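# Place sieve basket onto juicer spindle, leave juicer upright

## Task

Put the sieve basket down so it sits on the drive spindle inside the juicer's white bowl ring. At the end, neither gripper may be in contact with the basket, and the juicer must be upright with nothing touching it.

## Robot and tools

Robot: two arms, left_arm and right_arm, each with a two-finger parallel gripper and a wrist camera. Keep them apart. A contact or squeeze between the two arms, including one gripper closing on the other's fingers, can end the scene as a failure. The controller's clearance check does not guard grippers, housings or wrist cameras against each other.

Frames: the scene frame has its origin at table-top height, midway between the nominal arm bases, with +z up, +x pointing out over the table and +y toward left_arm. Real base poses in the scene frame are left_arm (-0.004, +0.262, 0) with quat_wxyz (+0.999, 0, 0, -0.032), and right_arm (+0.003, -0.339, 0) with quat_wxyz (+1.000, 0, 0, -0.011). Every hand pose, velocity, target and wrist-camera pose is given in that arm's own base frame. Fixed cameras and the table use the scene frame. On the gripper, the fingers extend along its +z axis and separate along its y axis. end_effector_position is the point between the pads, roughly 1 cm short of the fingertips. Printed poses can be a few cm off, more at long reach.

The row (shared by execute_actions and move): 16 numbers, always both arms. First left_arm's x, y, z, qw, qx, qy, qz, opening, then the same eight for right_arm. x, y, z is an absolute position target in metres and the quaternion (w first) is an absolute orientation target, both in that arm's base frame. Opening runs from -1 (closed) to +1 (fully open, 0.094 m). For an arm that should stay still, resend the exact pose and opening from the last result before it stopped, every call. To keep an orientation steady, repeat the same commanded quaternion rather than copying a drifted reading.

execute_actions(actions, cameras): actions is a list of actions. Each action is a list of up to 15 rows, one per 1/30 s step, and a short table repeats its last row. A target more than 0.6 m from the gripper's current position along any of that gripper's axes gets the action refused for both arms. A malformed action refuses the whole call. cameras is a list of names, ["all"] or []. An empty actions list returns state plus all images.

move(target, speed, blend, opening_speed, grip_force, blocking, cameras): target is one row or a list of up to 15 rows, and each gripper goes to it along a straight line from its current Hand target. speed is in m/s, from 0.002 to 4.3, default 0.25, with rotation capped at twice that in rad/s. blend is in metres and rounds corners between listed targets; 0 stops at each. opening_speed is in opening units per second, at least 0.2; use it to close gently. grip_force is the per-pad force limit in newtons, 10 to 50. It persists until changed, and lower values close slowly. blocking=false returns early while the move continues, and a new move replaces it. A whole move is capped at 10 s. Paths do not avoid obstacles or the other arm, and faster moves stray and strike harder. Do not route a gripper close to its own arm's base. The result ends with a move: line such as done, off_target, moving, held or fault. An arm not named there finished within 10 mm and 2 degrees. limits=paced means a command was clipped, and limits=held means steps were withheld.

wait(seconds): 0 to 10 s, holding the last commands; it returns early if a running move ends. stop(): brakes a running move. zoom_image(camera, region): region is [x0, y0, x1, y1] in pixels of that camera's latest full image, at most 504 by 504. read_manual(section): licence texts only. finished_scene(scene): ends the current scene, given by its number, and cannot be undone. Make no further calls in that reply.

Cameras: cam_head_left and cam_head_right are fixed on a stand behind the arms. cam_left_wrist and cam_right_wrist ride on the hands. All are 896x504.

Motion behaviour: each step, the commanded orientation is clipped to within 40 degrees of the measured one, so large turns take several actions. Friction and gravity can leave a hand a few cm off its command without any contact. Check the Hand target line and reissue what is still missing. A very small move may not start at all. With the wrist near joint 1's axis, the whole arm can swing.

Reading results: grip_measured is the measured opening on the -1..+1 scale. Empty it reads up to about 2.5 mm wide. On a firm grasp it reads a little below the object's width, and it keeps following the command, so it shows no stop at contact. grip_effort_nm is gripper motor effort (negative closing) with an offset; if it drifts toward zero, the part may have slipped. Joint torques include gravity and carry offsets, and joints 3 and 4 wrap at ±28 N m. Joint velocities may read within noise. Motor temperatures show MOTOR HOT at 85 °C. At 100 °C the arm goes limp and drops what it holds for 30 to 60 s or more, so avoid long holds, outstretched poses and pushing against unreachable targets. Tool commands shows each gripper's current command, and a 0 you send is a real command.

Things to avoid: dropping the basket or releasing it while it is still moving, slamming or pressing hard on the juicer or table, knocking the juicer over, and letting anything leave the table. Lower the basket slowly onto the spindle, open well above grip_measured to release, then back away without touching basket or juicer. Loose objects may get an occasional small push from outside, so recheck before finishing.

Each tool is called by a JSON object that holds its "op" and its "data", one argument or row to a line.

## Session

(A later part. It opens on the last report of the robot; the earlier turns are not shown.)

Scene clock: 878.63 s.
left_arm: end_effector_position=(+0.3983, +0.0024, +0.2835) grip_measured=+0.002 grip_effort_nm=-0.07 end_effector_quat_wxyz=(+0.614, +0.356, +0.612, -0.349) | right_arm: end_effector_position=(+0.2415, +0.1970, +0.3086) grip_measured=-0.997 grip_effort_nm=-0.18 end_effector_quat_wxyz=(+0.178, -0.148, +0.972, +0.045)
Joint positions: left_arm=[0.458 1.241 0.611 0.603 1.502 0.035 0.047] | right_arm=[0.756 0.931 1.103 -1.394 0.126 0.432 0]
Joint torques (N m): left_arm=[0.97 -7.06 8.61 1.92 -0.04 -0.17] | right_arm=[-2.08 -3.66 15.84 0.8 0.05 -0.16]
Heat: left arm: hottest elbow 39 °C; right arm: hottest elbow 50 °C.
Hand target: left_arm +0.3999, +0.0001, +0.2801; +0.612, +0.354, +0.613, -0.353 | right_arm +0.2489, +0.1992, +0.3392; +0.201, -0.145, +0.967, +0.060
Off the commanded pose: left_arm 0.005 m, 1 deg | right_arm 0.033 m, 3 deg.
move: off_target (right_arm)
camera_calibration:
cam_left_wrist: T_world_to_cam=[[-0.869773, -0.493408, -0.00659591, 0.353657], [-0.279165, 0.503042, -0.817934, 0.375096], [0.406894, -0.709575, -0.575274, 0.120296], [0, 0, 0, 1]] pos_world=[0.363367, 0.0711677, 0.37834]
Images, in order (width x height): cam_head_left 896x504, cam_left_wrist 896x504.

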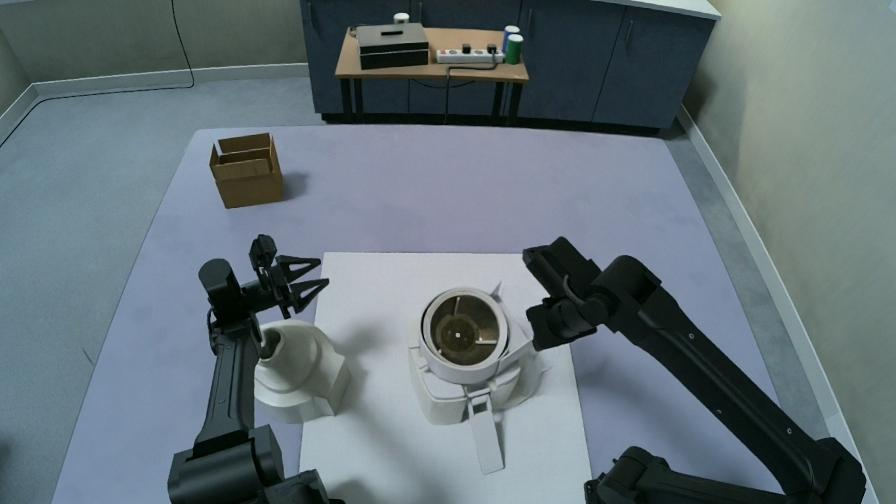

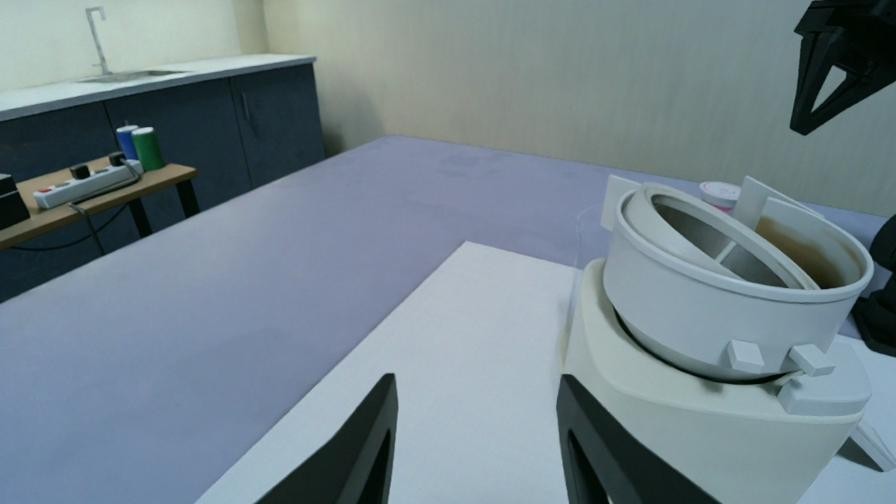

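{"op": "move", "data": {
  "target": [
    [0.40,0.0,0.28,0.612,0.3536,0.612,-0.3536,0,0.255,0.237,0.31,0.2488,-0.0104,0.968,0.0458,-0.15],
    [0.40,0.0,0.28,0.612,0.3536,0.612,-0.3536,0,0.262,0.238,0.265,0.2488,-0.0104,0.968,0.0458,-0.15]
  ],
  "speed": 0.12,
  "cameras": ["cam_left_wrist","cam_head_left"]
}}

{"op": "zoom_image", "data": {
  "camera": "cam_left_wrist",
  "region": [540, 60, 896, 400]
}}

{"op": "zoom_image", "data": {
  "camera": "cam_head_left",
  "region": [390, 250, 560, 420]
}}

Scene clock: 903.67 s.
left_arm: end_effector_position=(+0.3983, +0.0024, +0.2835) grip_measured=+0.002 grip_effort_nm=-0.07 end_effector_quat_wxyz=(+0.614, +0.356, +0.612, -0.349) | right_arm: end_effector_position=(+0.2594, +0.2374, +0.2706) grip_measured=-0.152 grip_effort_nm=0.08 end_effector_quat_wxyz=(+0.249, -0.012, +0.967, +0.046)
Joint positions: left_arm=[0.458 1.241 0.611 0.603 1.502 0.035 0.047] | right_arm=[0.901 0.992 1.007 -1.183 0.324 0.81 0.04]
Joint torques (N m): left_arm=[1.26 -7.24 8.5 1.7 -0.07 -0.15] | right_arm=[-0.85 -3.9 9.33 2.17 0.19 -0.07]
Motor temperatures (°C): left_arm=[25 32 39 26 24 26 27] | right_arm=[26 30 58 23 26 25 27]
Heat: left arm: hottest elbow 39 °C; right arm: hottest elbow 58 °C.
Hand target: left_arm +0.3999, +0.0001, +0.2801; +0.612, +0.354, +0.613, -0.353 | right_arm +0.2619, +0.2380, +0.2650; +0.249, -0.010, +0.967, +0.046
Off the commanded pose: left_arm 0.005 m, 1 deg | right_arm 0.006 m, 0 deg.
move: done
camera_calibration:
cam_left_wrist: T_world_to_cam=[[-0.869773, -0.493408, -0.00659591, 0.353657], [-0.279165, 0.503042, -0.817934, 0.375096], [0.406894, -0.709575, -0.575274, 0.120296], [0, 0, 0, 1]] pos_world=[0.363367, 0.0711677, 0.37834]
Images, in order (width x height): cam_head_left 896x504, cam_left_wrist 896x504.

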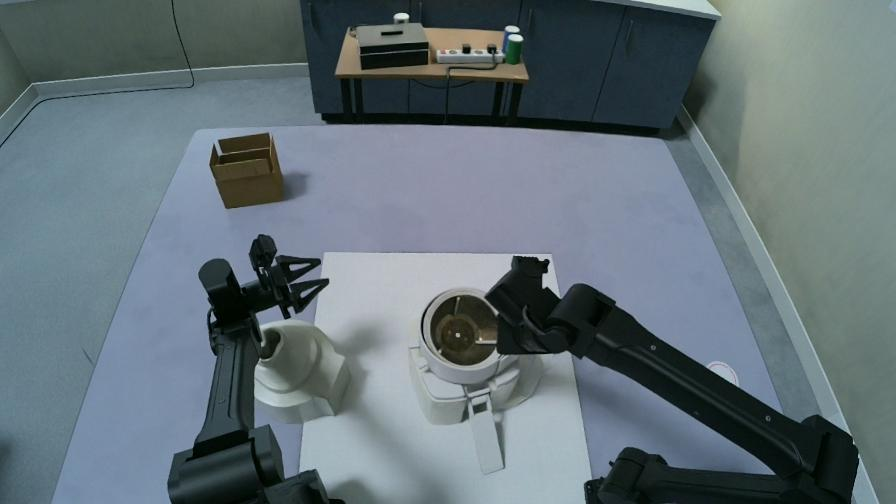

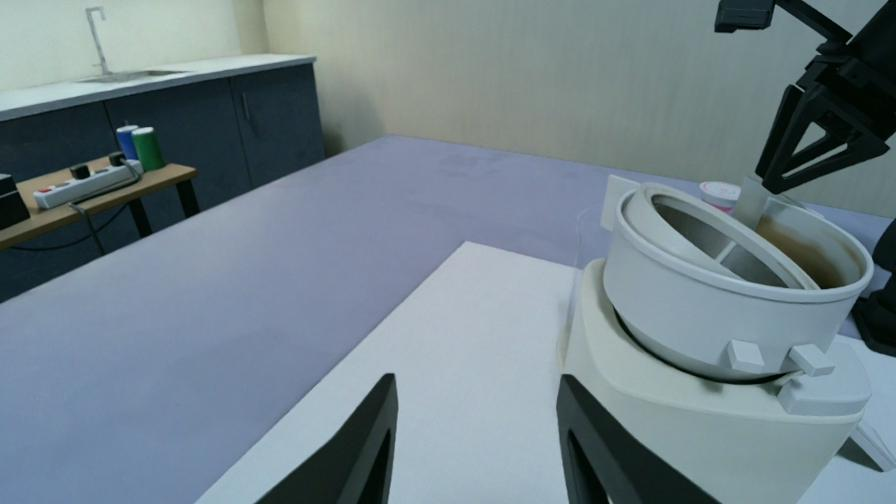

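Scaled by 1.416 from the camera's 896x504 image, which has a finer 1280x720 frame.

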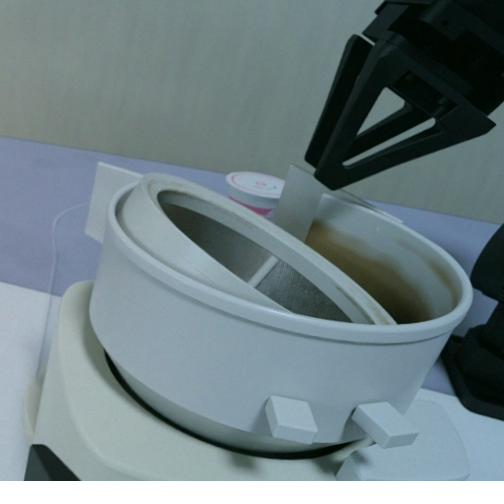

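Scaled by 2.965 from the camera's 896x504 image, which has a finer 1280x720 frame.

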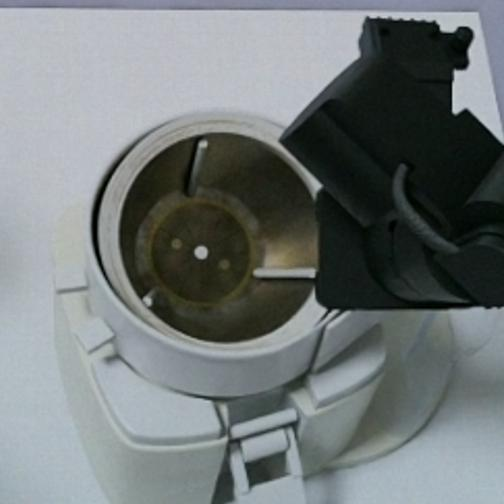

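{"op": "move", "data": {
  "target": [
    [0.40,0.0,0.28,0.612,0.3536,0.612,-0.3536,0,0.289,0.245,0.220,0.2488,-0.0104,0.968,0.0458,-0.15]
  ],
  "speed": 0.06,
  "cameras": ["cam_left_wrist","cam_head_left"]
}}

{"op": "zoom_image", "data": {
  "camera": "cam_left_wrist",
  "region": [540, 60, 896, 400]
}}

{"op": "zoom_image", "data": {
  "camera": "cam_head_left",
  "region": [390, 250, 560, 420]
}}

Scene clock: 911.37 s.
left_arm: end_effector_position=(+0.3983, +0.0024, +0.2835) grip_measured=+0.002 grip_effort_nm=-0.07 end_effector_quat_wxyz=(+0.614, +0.356, +0.612, -0.349) | right_arm: end_effector_position=(+0.2875, +0.2496, +0.2388) grip_measured=-0.152 grip_effort_nm=0.09 end_effector_quat_wxyz=(+0.260, -0.009, +0.964, +0.059)
Joint positions: left_arm=[0.458 1.241 0.611 0.603 1.502 0.035 0.047] | right_arm=[0.854 1.049 0.949 -1.017 0.305 0.764 0.04]
Joint torques (N m): left_arm=[1.14 -6.77 8.43 1.87 -0.06 -0.16] | right_arm=[-2.14 -3.72 8.08 2.03 0.05 -0.18]
Motor temperatures (°C): left_arm=[25 32 39 26 24 26 27] | right_arm=[26 30 55 23 26 25 27]
Heat: left arm: hottest elbow 39 °C; right arm: hottest elbow 55 °C.
Hand target: left_arm +0.3999, +0.0001, +0.2801; +0.612, +0.354, +0.613, -0.353 | right_arm +0.2884, +0.2447, +0.2204; +0.248, -0.010, +0.968, +0.046
Off the commanded pose: left_arm 0.005 m, 1 deg | right_arm 0.019 m, 2 deg.
move: off_target (right_arm)
camera_calibration:
cam_left_wrist: T_world_to_cam=[[-0.869773, -0.493408, -0.00659591, 0.353657], [-0.279165, 0.503042, -0.817934, 0.375096], [0.406894, -0.709575, -0.575274, 0.120296], [0, 0, 0, 1]] pos_world=[0.363367, 0.0711677, 0.37834]
Images, in order (width x height): cam_head_left 896x504, cam_left_wrist 896x504.

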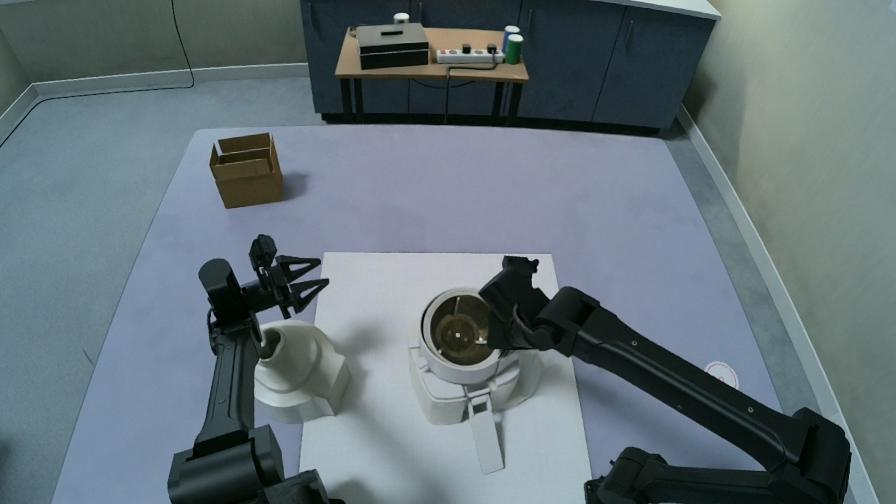

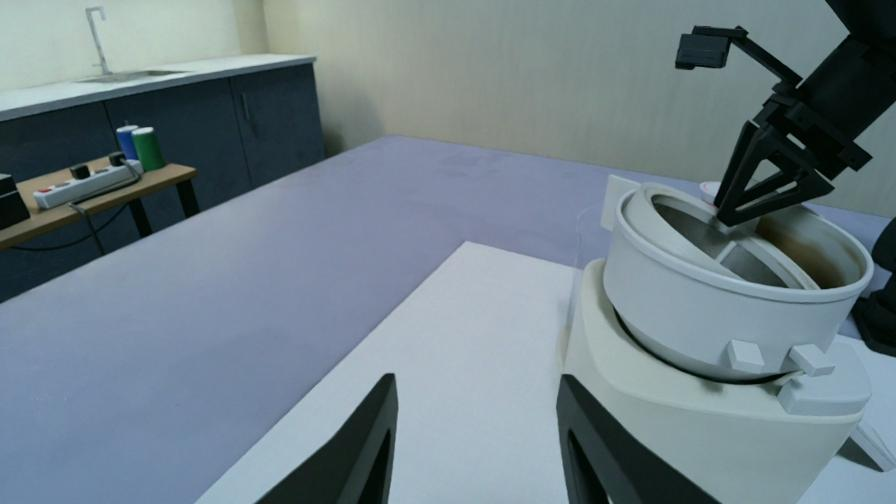

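Scaled by 1.416 from the camera's 896x504 image, which has a finer 1280x720 frame.

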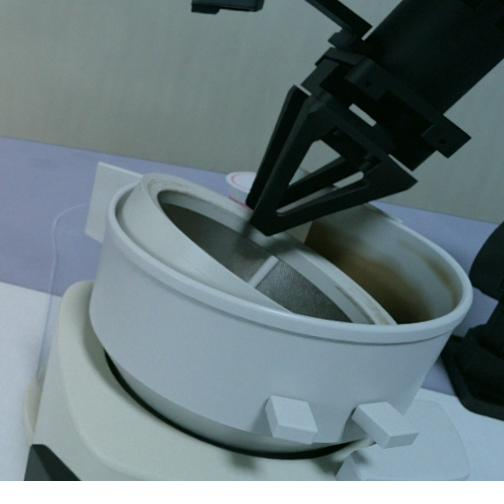

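Scaled by 2.965 from the camera's 896x504 image, which has a finer 1280x720 frame.

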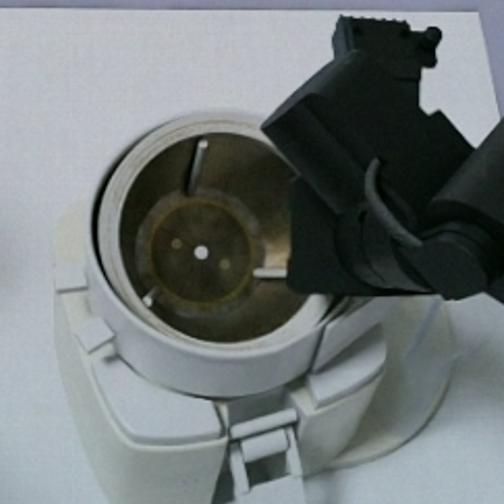

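{"op": "move", "data": {
  "target": [
    [0.40,0.0,0.28,0.612,0.3536,0.612,-0.3536,0,0.292,0.244,0.268,0.2445,-0.078,0.9625,0.063,0.0],
    [0.40,0.0,0.28,0.612,0.3536,0.612,-0.3536,0,0.303,0.242,0.25,0.2445,-0.078,0.9625,0.063,0.0],
    [0.40,0.0,0.28,0.612,0.3536,0.612,-0.3536,0,0.303,0.242,0.215,0.2445,-0.078,0.9625,0.063,0.0]
  ],
  "speed": 0.07,
  "cameras": ["cam_left_wrist","cam_head_left"]
}}

{"op": "zoom_image", "data": {
  "camera": "cam_left_wrist",
  "region": [540, 60, 896, 400]
}}

{"op": "zoom_image", "data": {
  "camera": "cam_head_left",
  "region": [390, 250, 560, 420]
}}

Scene clock: 922.50 s.
left_arm: end_effector_position=(+0.3983, +0.0024, +0.2835) grip_measured=+0.002 grip_effort_nm=-0.07 end_effector_quat_wxyz=(+0.614, +0.356, +0.612, -0.349) | right_arm: end_effector_position=(+0.3022, +0.2464, +0.2328) grip_measured=-0.002 grip_effort_nm=0.09 end_effector_quat_wxyz=(+0.256, -0.078, +0.961, +0.074)
Joint positions: left_arm=[0.458 1.241 0.611 0.603 1.502 0.035 0.047] | right_arm=[0.779 1.048 0.928 -0.95 0.21 0.563 0.047]
Joint torques (N m): left_arm=[1.03 -7.47 8.46 1.89 -0.08 -0.18] | right_arm=[-1.49 -3.72 8.27 2.28 0.11 -0.16]
Heat: left arm: hottest elbow 39 °C; right arm: hottest elbow 52 °C.
Hand target: left_arm +0.3999, +0.0001, +0.2801; +0.612, +0.354, +0.613, -0.353 | right_arm +0.3025, +0.2417, +0.2154; +0.245, -0.078, +0.964, +0.063
Off the commanded pose: left_arm 0.005 m, 1 deg | right_arm 0.018 m, 2 deg.
move: off_target (right_arm)
camera_calibration:
cam_left_wrist: T_world_to_cam=[[-0.869773, -0.493408, -0.00659591, 0.353657], [-0.279165, 0.503042, -0.817934, 0.375096], [0.406894, -0.709575, -0.575274, 0.120296], [0, 0, 0, 1]] pos_world=[0.363367, 0.0711677, 0.37834]
Images, in order (width x height): cam_head_left 896x504, cam_left_wrist 896x504.

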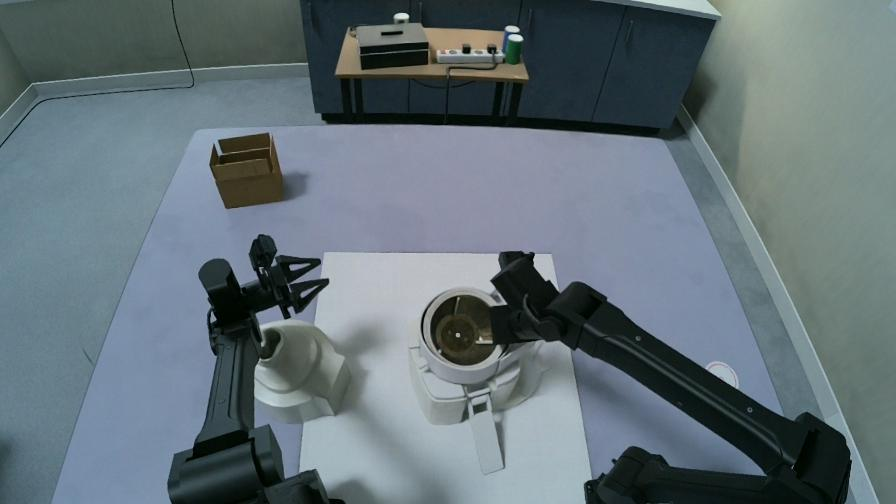

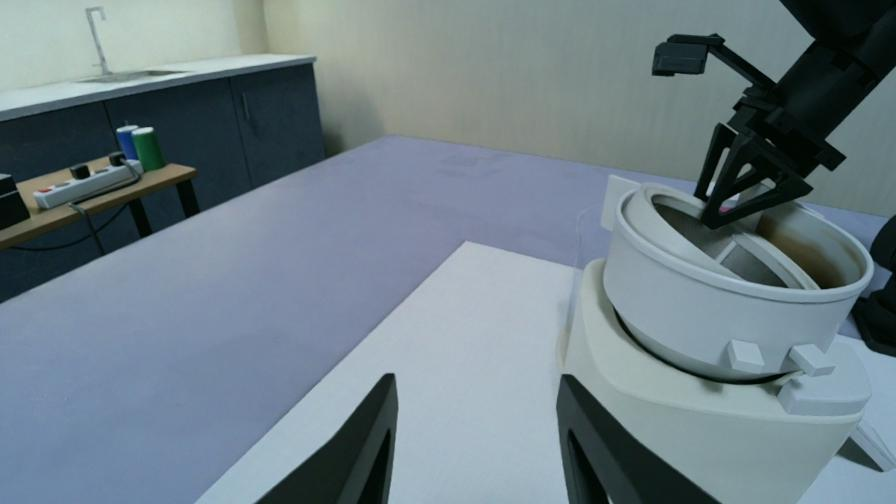

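Scaled by 1.416 from the camera's 896x504 image, which has a finer 1280x720 frame.

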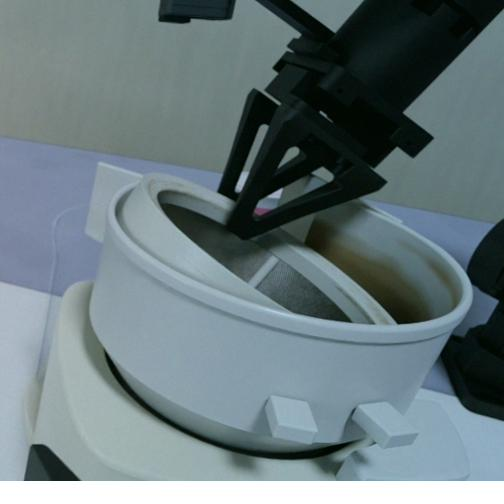

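Scaled by 2.965 from the camera's 896x504 image, which has a finer 1280x720 frame.

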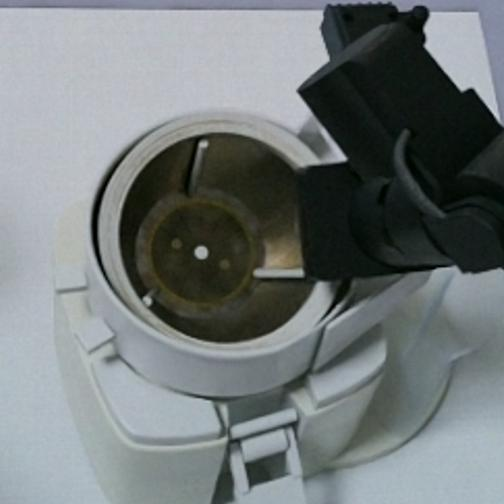

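{"op": "move", "data": {
  "target": [
    [0.40,0.0,0.28,0.612,0.3536,0.612,-0.3536,0,0.3022,0.2455,0.228,0.25,-0.078,0.962,0.07,-1],
    [0.40,0.0,0.28,0.612,0.3536,0.612,-0.3536,0,0.300,0.250,0.305,0.25,-0.078,0.962,0.07,-1]
  ],
  "opening_speed": 0.6,
  "speed": 0.08,
  "cameras": ["cam_left_wrist","cam_head_left"]
}}

{"op": "zoom_image", "data": {
  "camera": "cam_left_wrist",
  "region": [540, 60, 896, 400]
}}

{"op": "zoom_image", "data": {
  "camera": "cam_head_left",
  "region": [390, 250, 560, 420]
}}

Scene clock: 930.90 s.
left_arm: end_effector_position=(+0.3983, +0.0024, +0.2835) grip_measured=+0.002 grip_effort_nm=-0.07 end_effector_quat_wxyz=(+0.614, +0.356, +0.612, -0.349) | right_arm: end_effector_position=(+0.2919, +0.2383, +0.2640) grip_measured=-0.763 grip_effort_nm=-1.03 end_effector_quat_wxyz=(+0.224, -0.081, +0.970, +0.050)
Joint positions: left_arm=[0.458 1.241 0.611 0.603 1.502 0.035 0.047] | right_arm=[0.781 1.055 1.039 -1.137 0.208 0.569 0.011]
Joint torques (N m): left_arm=[0.85 -7.59 8.51 1.57 -0.11 -0.15] | right_arm=[0.26 -6.18 17.02 0.4 0.44 0]
Heat: left arm: hottest elbow 39 °C; right arm: hottest elbow 51 °C.
Hand target: left_arm +0.3999, +0.0001, +0.2801; +0.612, +0.354, +0.613, -0.353 | right_arm +0.2985, +0.2484, +0.3043; +0.250, -0.078, +0.962, +0.071
Off the commanded pose: left_arm 0.005 m, 1 deg | right_arm 0.043 m, 4 deg.
move: off_target (right_arm)
camera_calibration:
cam_left_wrist: T_world_to_cam=[[-0.869773, -0.493408, -0.00659591, 0.353657], [-0.279165, 0.503042, -0.817934, 0.375096], [0.406894, -0.709575, -0.575274, 0.120296], [0, 0, 0, 1]] pos_world=[0.363367, 0.0711677, 0.37834]
Images, in order (width x height): cam_head_left 896x504, cam_left_wrist 896x504.

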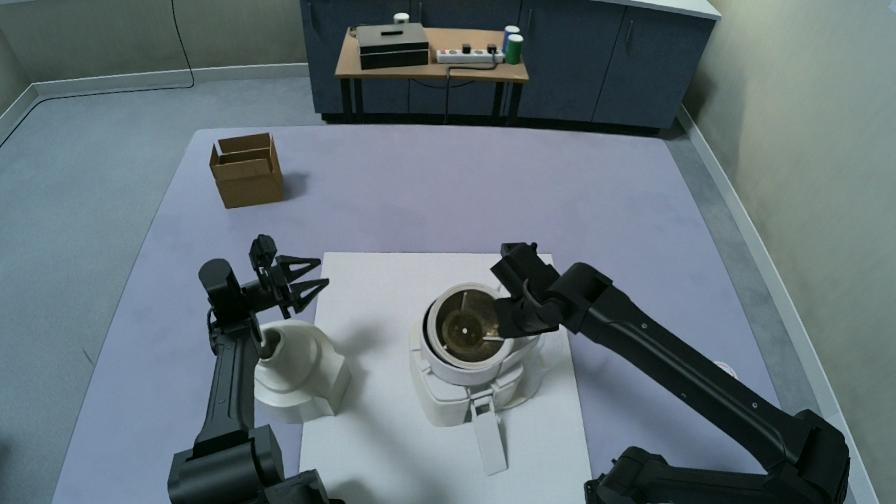

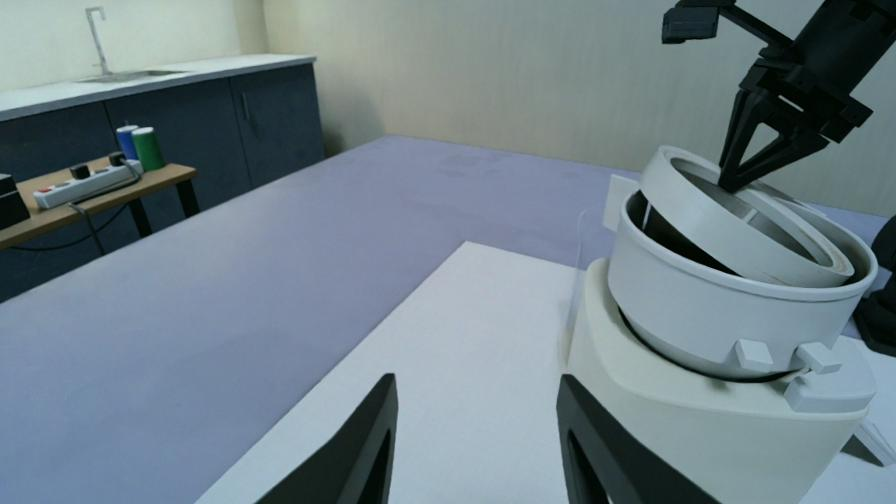

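Scaled by 1.416 from the camera's 896x504 image, which has a finer 1280x720 frame.

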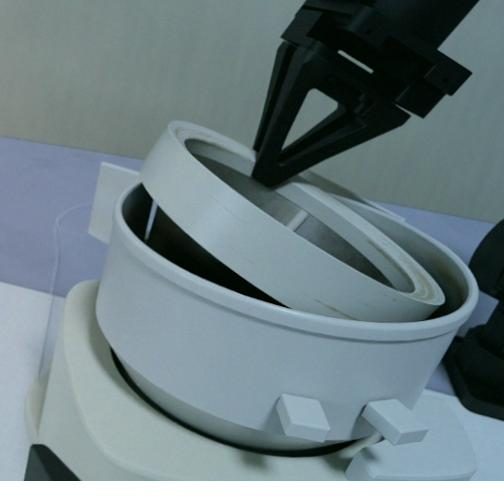

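Scaled by 2.965 from the camera's 896x504 image, which has a finer 1280x720 frame.

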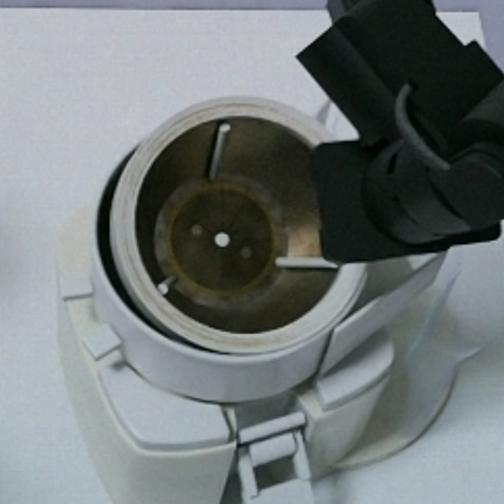

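{"op": "move", "data": {
  "target": [
    [0.40,0.0,0.28,0.612,0.3536,0.612,-0.3536,0,0.306,0.254,0.345,0.25,-0.078,0.962,0.07,-1]
  ],
  "speed": 0.1,
  "cameras": ["cam_left_wrist","cam_head_left"]
}}

{"op": "zoom_image", "data": {
  "camera": "cam_left_wrist",
  "region": [540, 60, 896, 400]
}}

{"op": "zoom_image", "data": {
  "camera": "cam_head_left",
  "region": [390, 250, 560, 420]
}}

Scene clock: 936.60 s.
left_arm: end_effector_position=(+0.3983, +0.0024, +0.2835) grip_measured=+0.002 grip_effort_nm=-0.07 end_effector_quat_wxyz=(+0.614, +0.356, +0.612, -0.349) | right_arm: end_effector_position=(+0.2965, +0.2423, +0.3040) grip_measured=-0.763 grip_effort_nm=-1.03 end_effector_quat_wxyz=(+0.221, -0.082, +0.971, +0.046)
Joint positions: left_arm=[0.458 1.241 0.611 0.603 1.502 0.035 0.047] | right_arm=[0.781 1.081 1.164 -1.246 0.21 0.57 0.011]
Joint torques (N m): left_arm=[0.21 -6.53 8.34 1.72 -0.07 -0.19] | right_arm=[0.09 -5.6 17.21 1.18 0.27 -0.03]
Heat: left arm: hottest elbow 39 °C; right arm: hottest elbow 52 °C.
Hand target: left_arm +0.3999, +0.0001, +0.2801; +0.612, +0.354, +0.613, -0.353 | right_arm +0.3042, +0.2521, +0.3443; +0.250, -0.078, +0.962, +0.070
Off the commanded pose: left_arm 0.005 m, 1 deg | right_arm 0.044 m, 4 deg.
move: off_target (right_arm)
camera_calibration:
cam_left_wrist: T_world_to_cam=[[-0.869773, -0.493408, -0.00659591, 0.353657], [-0.279165, 0.503042, -0.817934, 0.375096], [0.406894, -0.709575, -0.575274, 0.120296], [0, 0, 0, 1]] pos_world=[0.363367, 0.0711677, 0.37834]
Images, in order (width x height): cam_head_left 896x504, cam_left_wrist 896x504.

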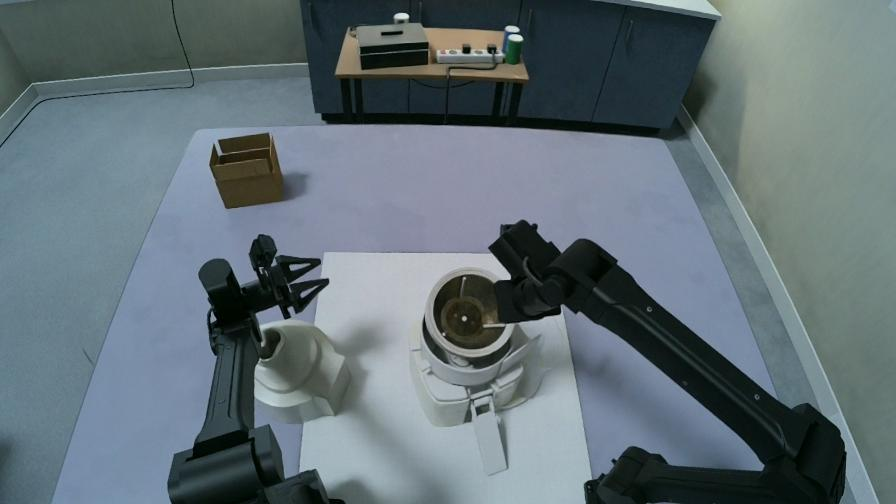

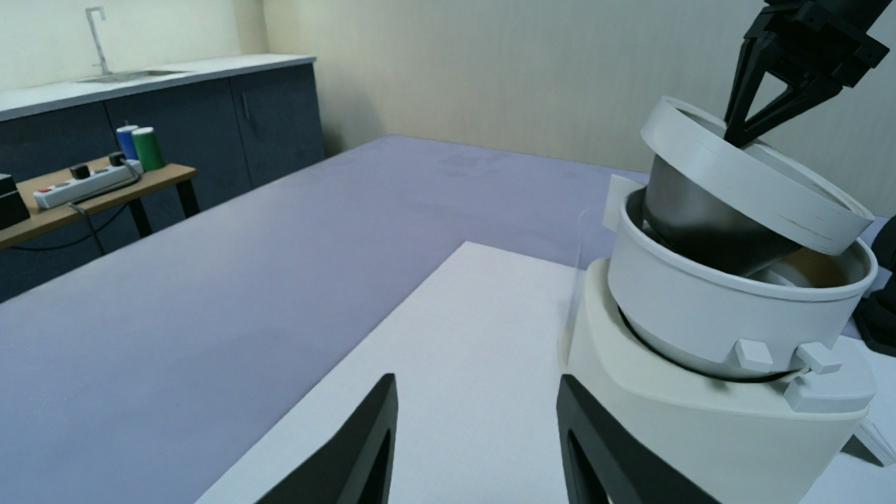

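Scaled by 1.416 from the camera's 896x504 image, which has a finer 1280x720 frame.

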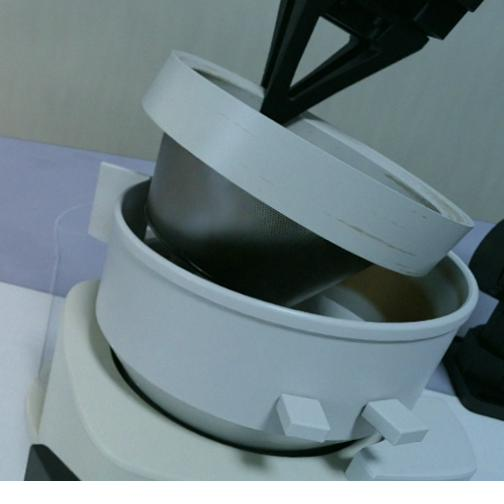

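Scaled by 2.965 from the camera's 896x504 image, which has a finer 1280x720 frame.

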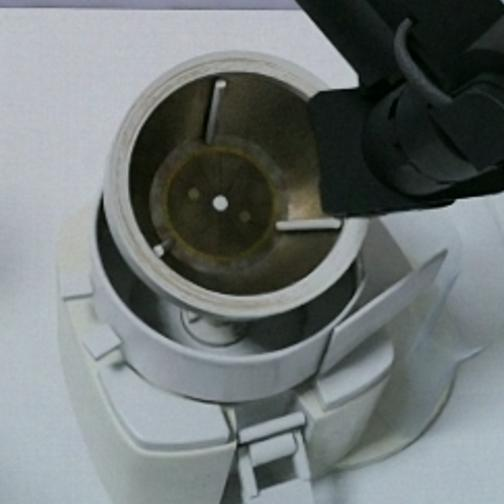

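{"op": "zoom_image", "data": {
  "camera": "cam_head_left",
  "region": [430, 330, 490, 390]
}}

Scaled by 8.400 from the camera's 896x504 image, which has a finer 1280x720 frame.

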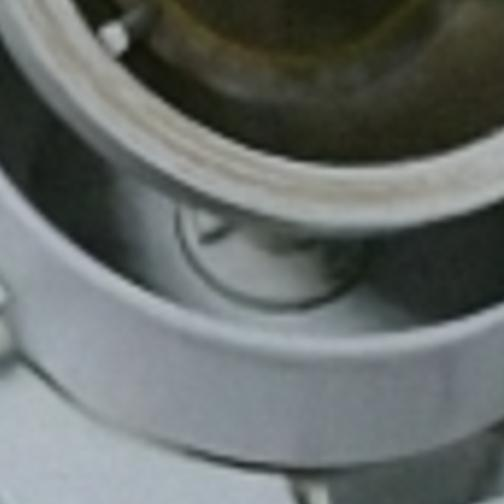

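{"op": "move", "data": {
  "target": [
    [0.40,0.0,0.28,0.612,0.3536,0.612,-0.3536,0,0.303,0.252,0.37,0.25,-0.078,0.962,0.07,-1],
    [0.40,0.0,0.28,0.612,0.3536,0.612,-0.3536,0,0.350,0.258,0.36,0.17,-0.377,0.905,0.11,-1]
  ],
  "speed": 0.12,
  "cameras": ["cam_left_wrist","cam_head_left"]
}}

{"op": "zoom_image", "data": {
  "camera": "cam_left_wrist",
  "region": [540, 60, 896, 400]
}}

{"op": "zoom_image", "data": {
  "camera": "cam_head_left",
  "region": [390, 250, 560, 420]
}}

Scene clock: 960.00 s.
left_arm: end_effector_position=(+0.3983, +0.0024, +0.2835) grip_measured=+0.002 grip_effort_nm=-0.07 end_effector_quat_wxyz=(+0.614, +0.356, +0.612, -0.349) | right_arm: end_effector_position=(+0.3355, +0.2532, +0.3221) grip_measured=-0.763 grip_effort_nm=-1.03 end_effector_quat_wxyz=(+0.135, -0.377, +0.910, +0.101)
Joint positions: left_arm=[0.458 1.241 0.611 0.603 1.502 0.035 0.047] | right_arm=[0.588 1.247 1.366 -1.382 -0.144 -0.175 0.011]
Joint torques (N m): left_arm=[1.08 -6.95 8.53 2 -0.07 -0.19] | right_arm=[-1.85 -7.77 17.06 0.95 -0.37 -0.13]
Motor temperatures (°C): left_arm=[25 32 39 26 24 26 27] | right_arm=[26 30 57 23 26 25 28]
Heat: left arm: hottest elbow 39 °C; right arm: hottest elbow 57 °C.
Hand target: left_arm +0.3999, +0.0001, +0.2801; +0.612, +0.354, +0.613, -0.353 | right_arm +0.3479, +0.2567, +0.3592; +0.170, -0.377, +0.904, +0.109
Off the commanded pose: left_arm 0.005 m, 1 deg | right_arm 0.041 m, 4 deg.
move: off_target (right_arm)
camera_calibration:
cam_left_wrist: T_world_to_cam=[[-0.869773, -0.493408, -0.00659591, 0.353657], [-0.279165, 0.503042, -0.817934, 0.375096], [0.406894, -0.709575, -0.575274, 0.120296], [0, 0, 0, 1]] pos_world=[0.363367, 0.0711677, 0.37834]
Images, in order (width x height): cam_head_left 896x504, cam_left_wrist 896x504.

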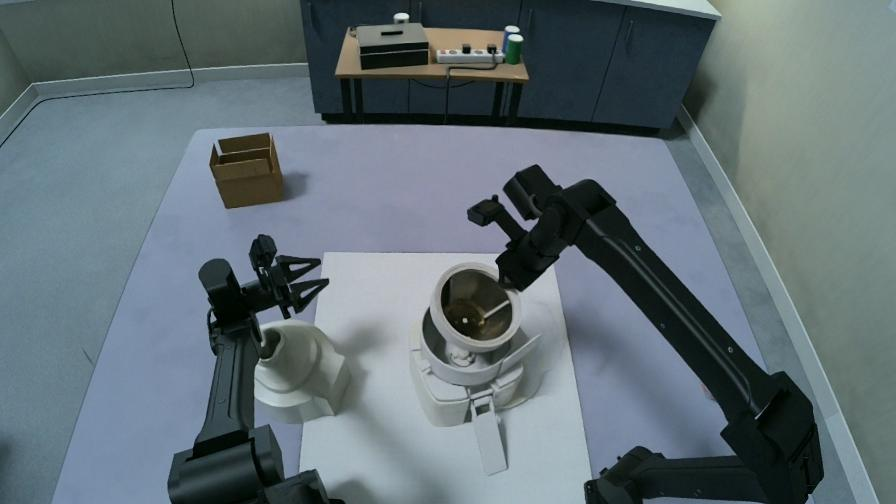

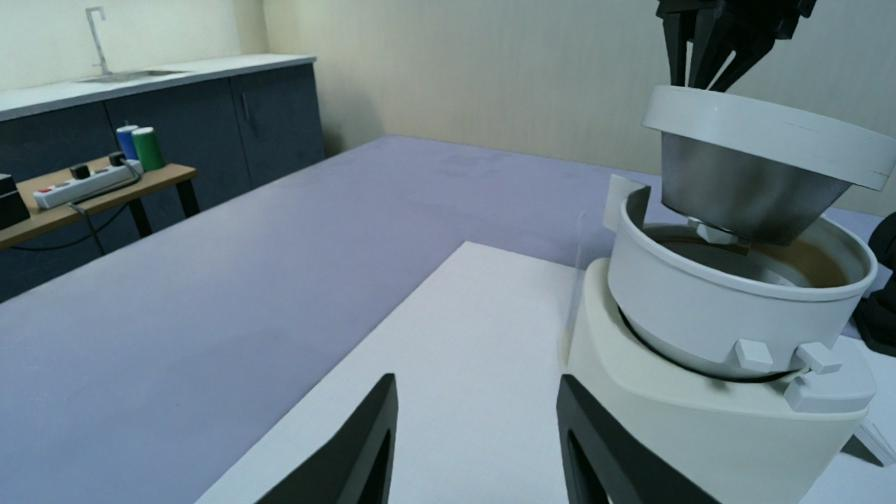

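Scaled by 1.416 from the camera's 896x504 image, which has a finer 1280x720 frame.

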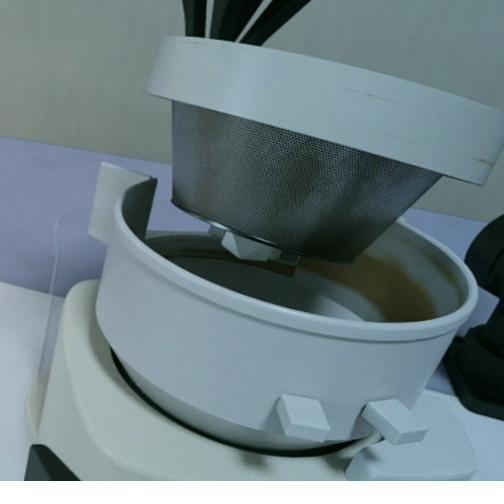

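Scaled by 2.965 from the camera's 896x504 image, which has a finer 1280x720 frame.

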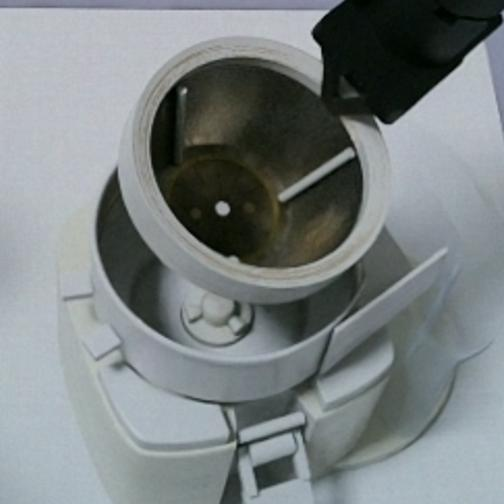

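{"op": "zoom_image", "data": {
  "camera": "cam_head_left",
  "region": [435, 310, 495, 370]
}}

Scaled by 8.400 from the camera's 896x504 image, which has a finer 1280x720 frame.

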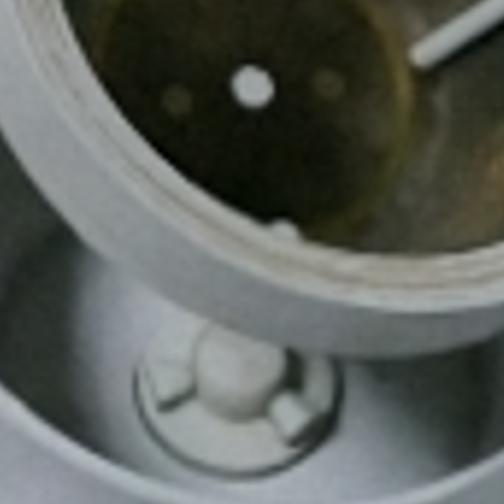

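{"op": "move", "data": {
  "target": [
    [0.40,0.0,0.28,0.612,0.3536,0.612,-0.3536,0,0.350,0.258,0.355,0.143,-0.388,0.9105,0.0466,-1],
    [0.40,0.0,0.28,0.612,0.3536,0.612,-0.3536,0,0.343,0.254,0.30,0.143,-0.388,0.9105,0.0466,-1]
  ],
  "speed": 0.1,
  "cameras": ["cam_left_wrist","cam_head_left"]
}}

{"op": "zoom_image", "data": {
  "camera": "cam_left_wrist",
  "region": [540, 60, 896, 400]
}}

{"op": "zoom_image", "data": {
  "camera": "cam_head_left",
  "region": [390, 250, 560, 420]
}}

Scene clock: 980.23 s.
left_arm: end_effector_position=(+0.3983, +0.0024, +0.2835) grip_measured=+0.002 grip_effort_nm=-0.07 end_effector_quat_wxyz=(+0.614, +0.356, +0.612, -0.349) | right_arm: end_effector_position=(+0.3458, +0.2498, +0.2908) grip_measured=-0.763 grip_effort_nm=-1.03 end_effector_quat_wxyz=(+0.124, -0.384, +0.914, +0.041)
Joint positions: left_arm=[0.458 1.241 0.611 0.603 1.502 0.035 0.047] | right_arm=[0.616 1.287 1.332 -1.355 -0.026 -0.176 0.011]
Joint torques (N m): left_arm=[1.32 -7.12 8.64 1.68 -0.08 -0.2] | right_arm=[0.56 -10.34 9.87 1.94 -0.09 -0.07]
Motor temperatures (°C): left_arm=[25 32 39 26 24 26 27] | right_arm=[26 30 62 23 26 25 28]
Heat: left arm: hottest elbow 39 °C; right arm: hottest elbow 62 °C.
Hand target: left_arm +0.3999, +0.0001, +0.2801; +0.612, +0.354, +0.613, -0.353 | right_arm +0.3429, +0.2538, +0.3000; +0.143, -0.388, +0.910, +0.047
Off the commanded pose: left_arm 0.005 m, 1 deg | right_arm 0.011 m, 2 deg.
move: off_target (right_arm)
camera_calibration:
cam_left_wrist: T_world_to_cam=[[-0.869773, -0.493408, -0.00659591, 0.353657], [-0.279165, 0.503042, -0.817934, 0.375096], [0.406894, -0.709575, -0.575274, 0.120296], [0, 0, 0, 1]] pos_world=[0.363367, 0.0711677, 0.37834]
Images, in order (width x height): cam_head_left 896x504, cam_left_wrist 896x504.

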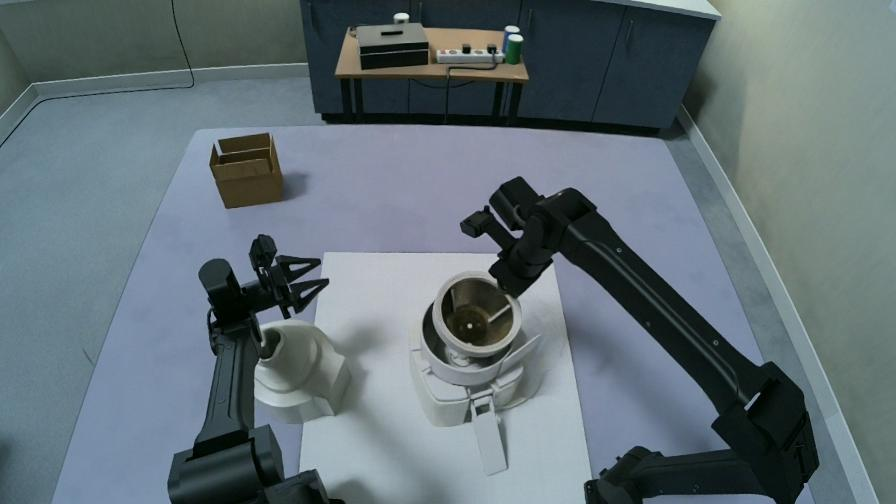

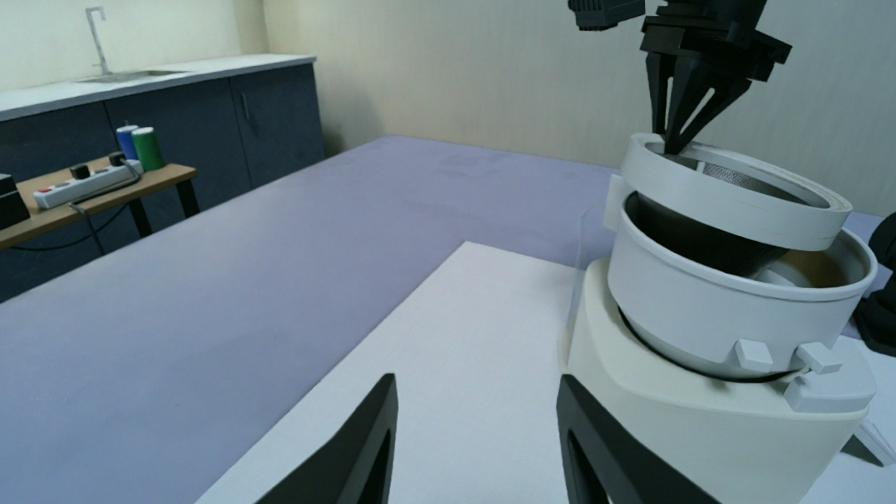

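Scaled by 1.416 from the camera's 896x504 image, which has a finer 1280x720 frame.

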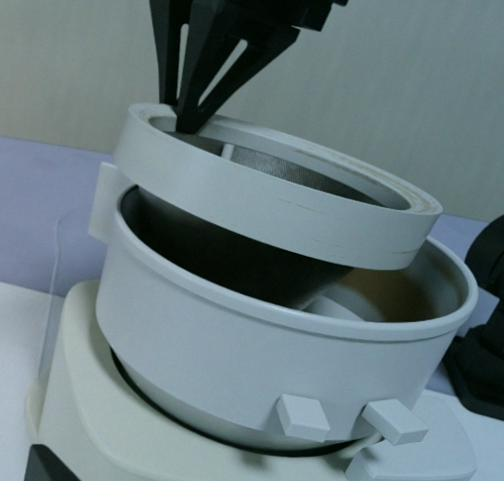

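Scaled by 2.965 from the camera's 896x504 image, which has a finer 1280x720 frame.

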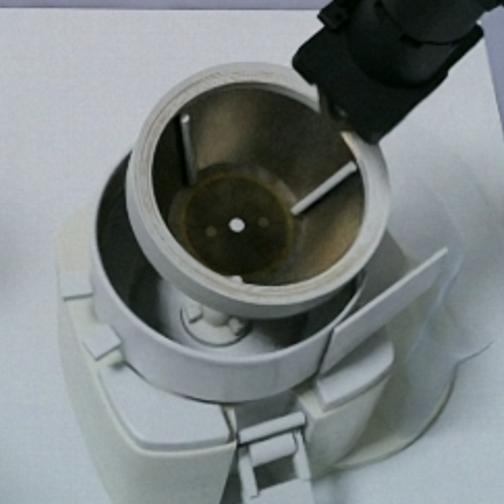

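{"op": "move", "data": {
  "target": [
    [0.40,0.0,0.28,0.612,0.3536,0.612,-0.3536,0,0.341,0.262,0.295,0.126,-0.394,0.9116,0.0069,-1],
    [0.40,0.0,0.28,0.612,0.3536,0.612,-0.3536,0,0.340,0.262,0.270,0.126,-0.394,0.9116,0.0069,-1]
  ],
  "speed": 0.08,
  "cameras": ["cam_left_wrist","cam_head_left"]
}}

{"op": "zoom_image", "data": {
  "camera": "cam_left_wrist",
  "region": [540, 60, 896, 400]
}}

{"op": "zoom_image", "data": {
  "camera": "cam_head_left",
  "region": [390, 250, 560, 420]
}}

Scene clock: 989.10 s.
left_arm: end_effector_position=(+0.3983, +0.0024, +0.2835) grip_measured=+0.002 grip_effort_nm=-0.07 end_effector_quat_wxyz=(+0.614, +0.356, +0.612, -0.349) | right_arm: end_effector_position=(+0.3421, +0.2571, +0.2754) grip_measured=-0.763 grip_effort_nm=-1.03 end_effector_quat_wxyz=(+0.122, -0.395, +0.911, +0.004)
Joint positions: left_arm=[0.458 1.241 0.611 0.603 1.502 0.035 0.047] | right_arm=[0.668 1.304 1.31 -1.339 0.055 -0.157 0.011]
Joint torques (N m): left_arm=[1.67 -7 8.55 1.95 -0.06 -0.2] | right_arm=[0.32 -9 8.65 2.17 -0.02 0.11]
Motor temperatures (°C): left_arm=[25 32 39 26 24 26 27] | right_arm=[26 30 60 23 26 25 28]
Heat: left arm: hottest elbow 39 °C; right arm: hottest elbow 60 °C.
Hand target: left_arm +0.3999, +0.0001, +0.2801; +0.612, +0.354, +0.613, -0.353 | right_arm +0.3399, +0.2618, +0.2701; +0.126, -0.394, +0.911, +0.007
Off the commanded pose: left_arm 0.005 m, 1 deg | right_arm 0.008 m, 1 deg.
move: done
camera_calibration:
cam_left_wrist: T_world_to_cam=[[-0.869773, -0.493408, -0.00659591, 0.353657], [-0.279165, 0.503042, -0.817934, 0.375096], [0.406894, -0.709575, -0.575274, 0.120296], [0, 0, 0, 1]] pos_world=[0.363367, 0.0711677, 0.37834]
Images, in order (width x height): cam_head_left 896x504, cam_left_wrist 896x504.

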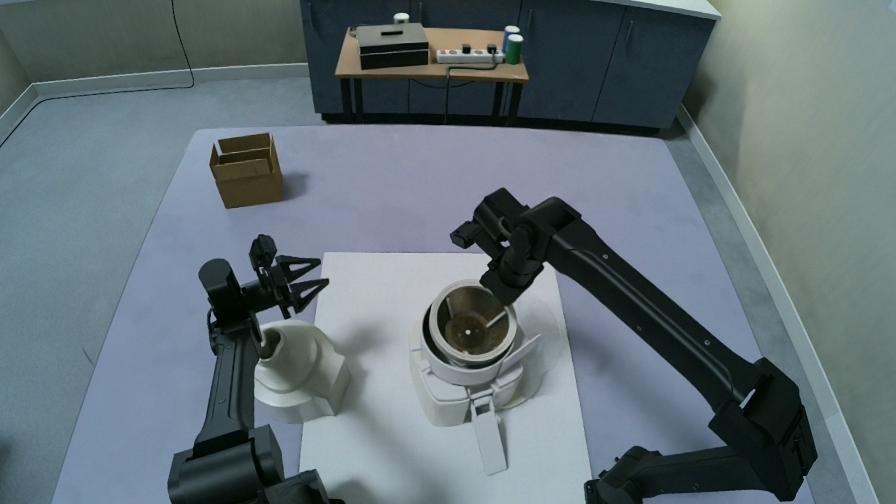

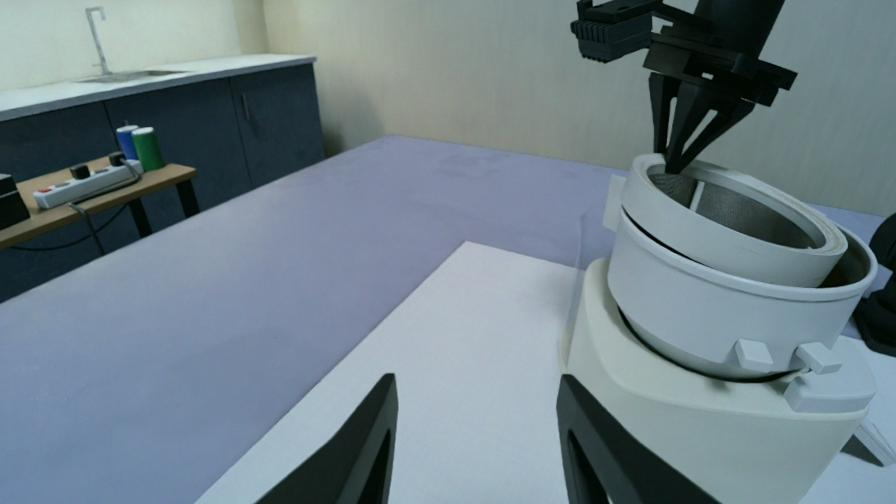

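Scaled by 1.416 from the camera's 896x504 image, which has a finer 1280x720 frame.

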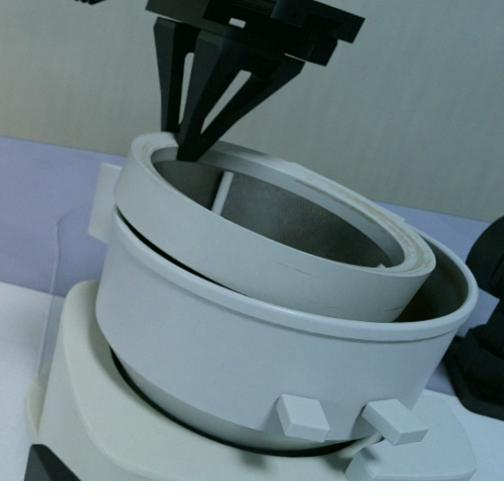

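Scaled by 2.965 from the camera's 896x504 image, which has a finer 1280x720 frame.

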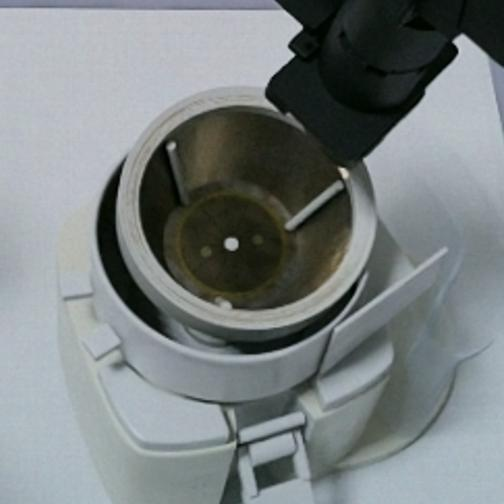

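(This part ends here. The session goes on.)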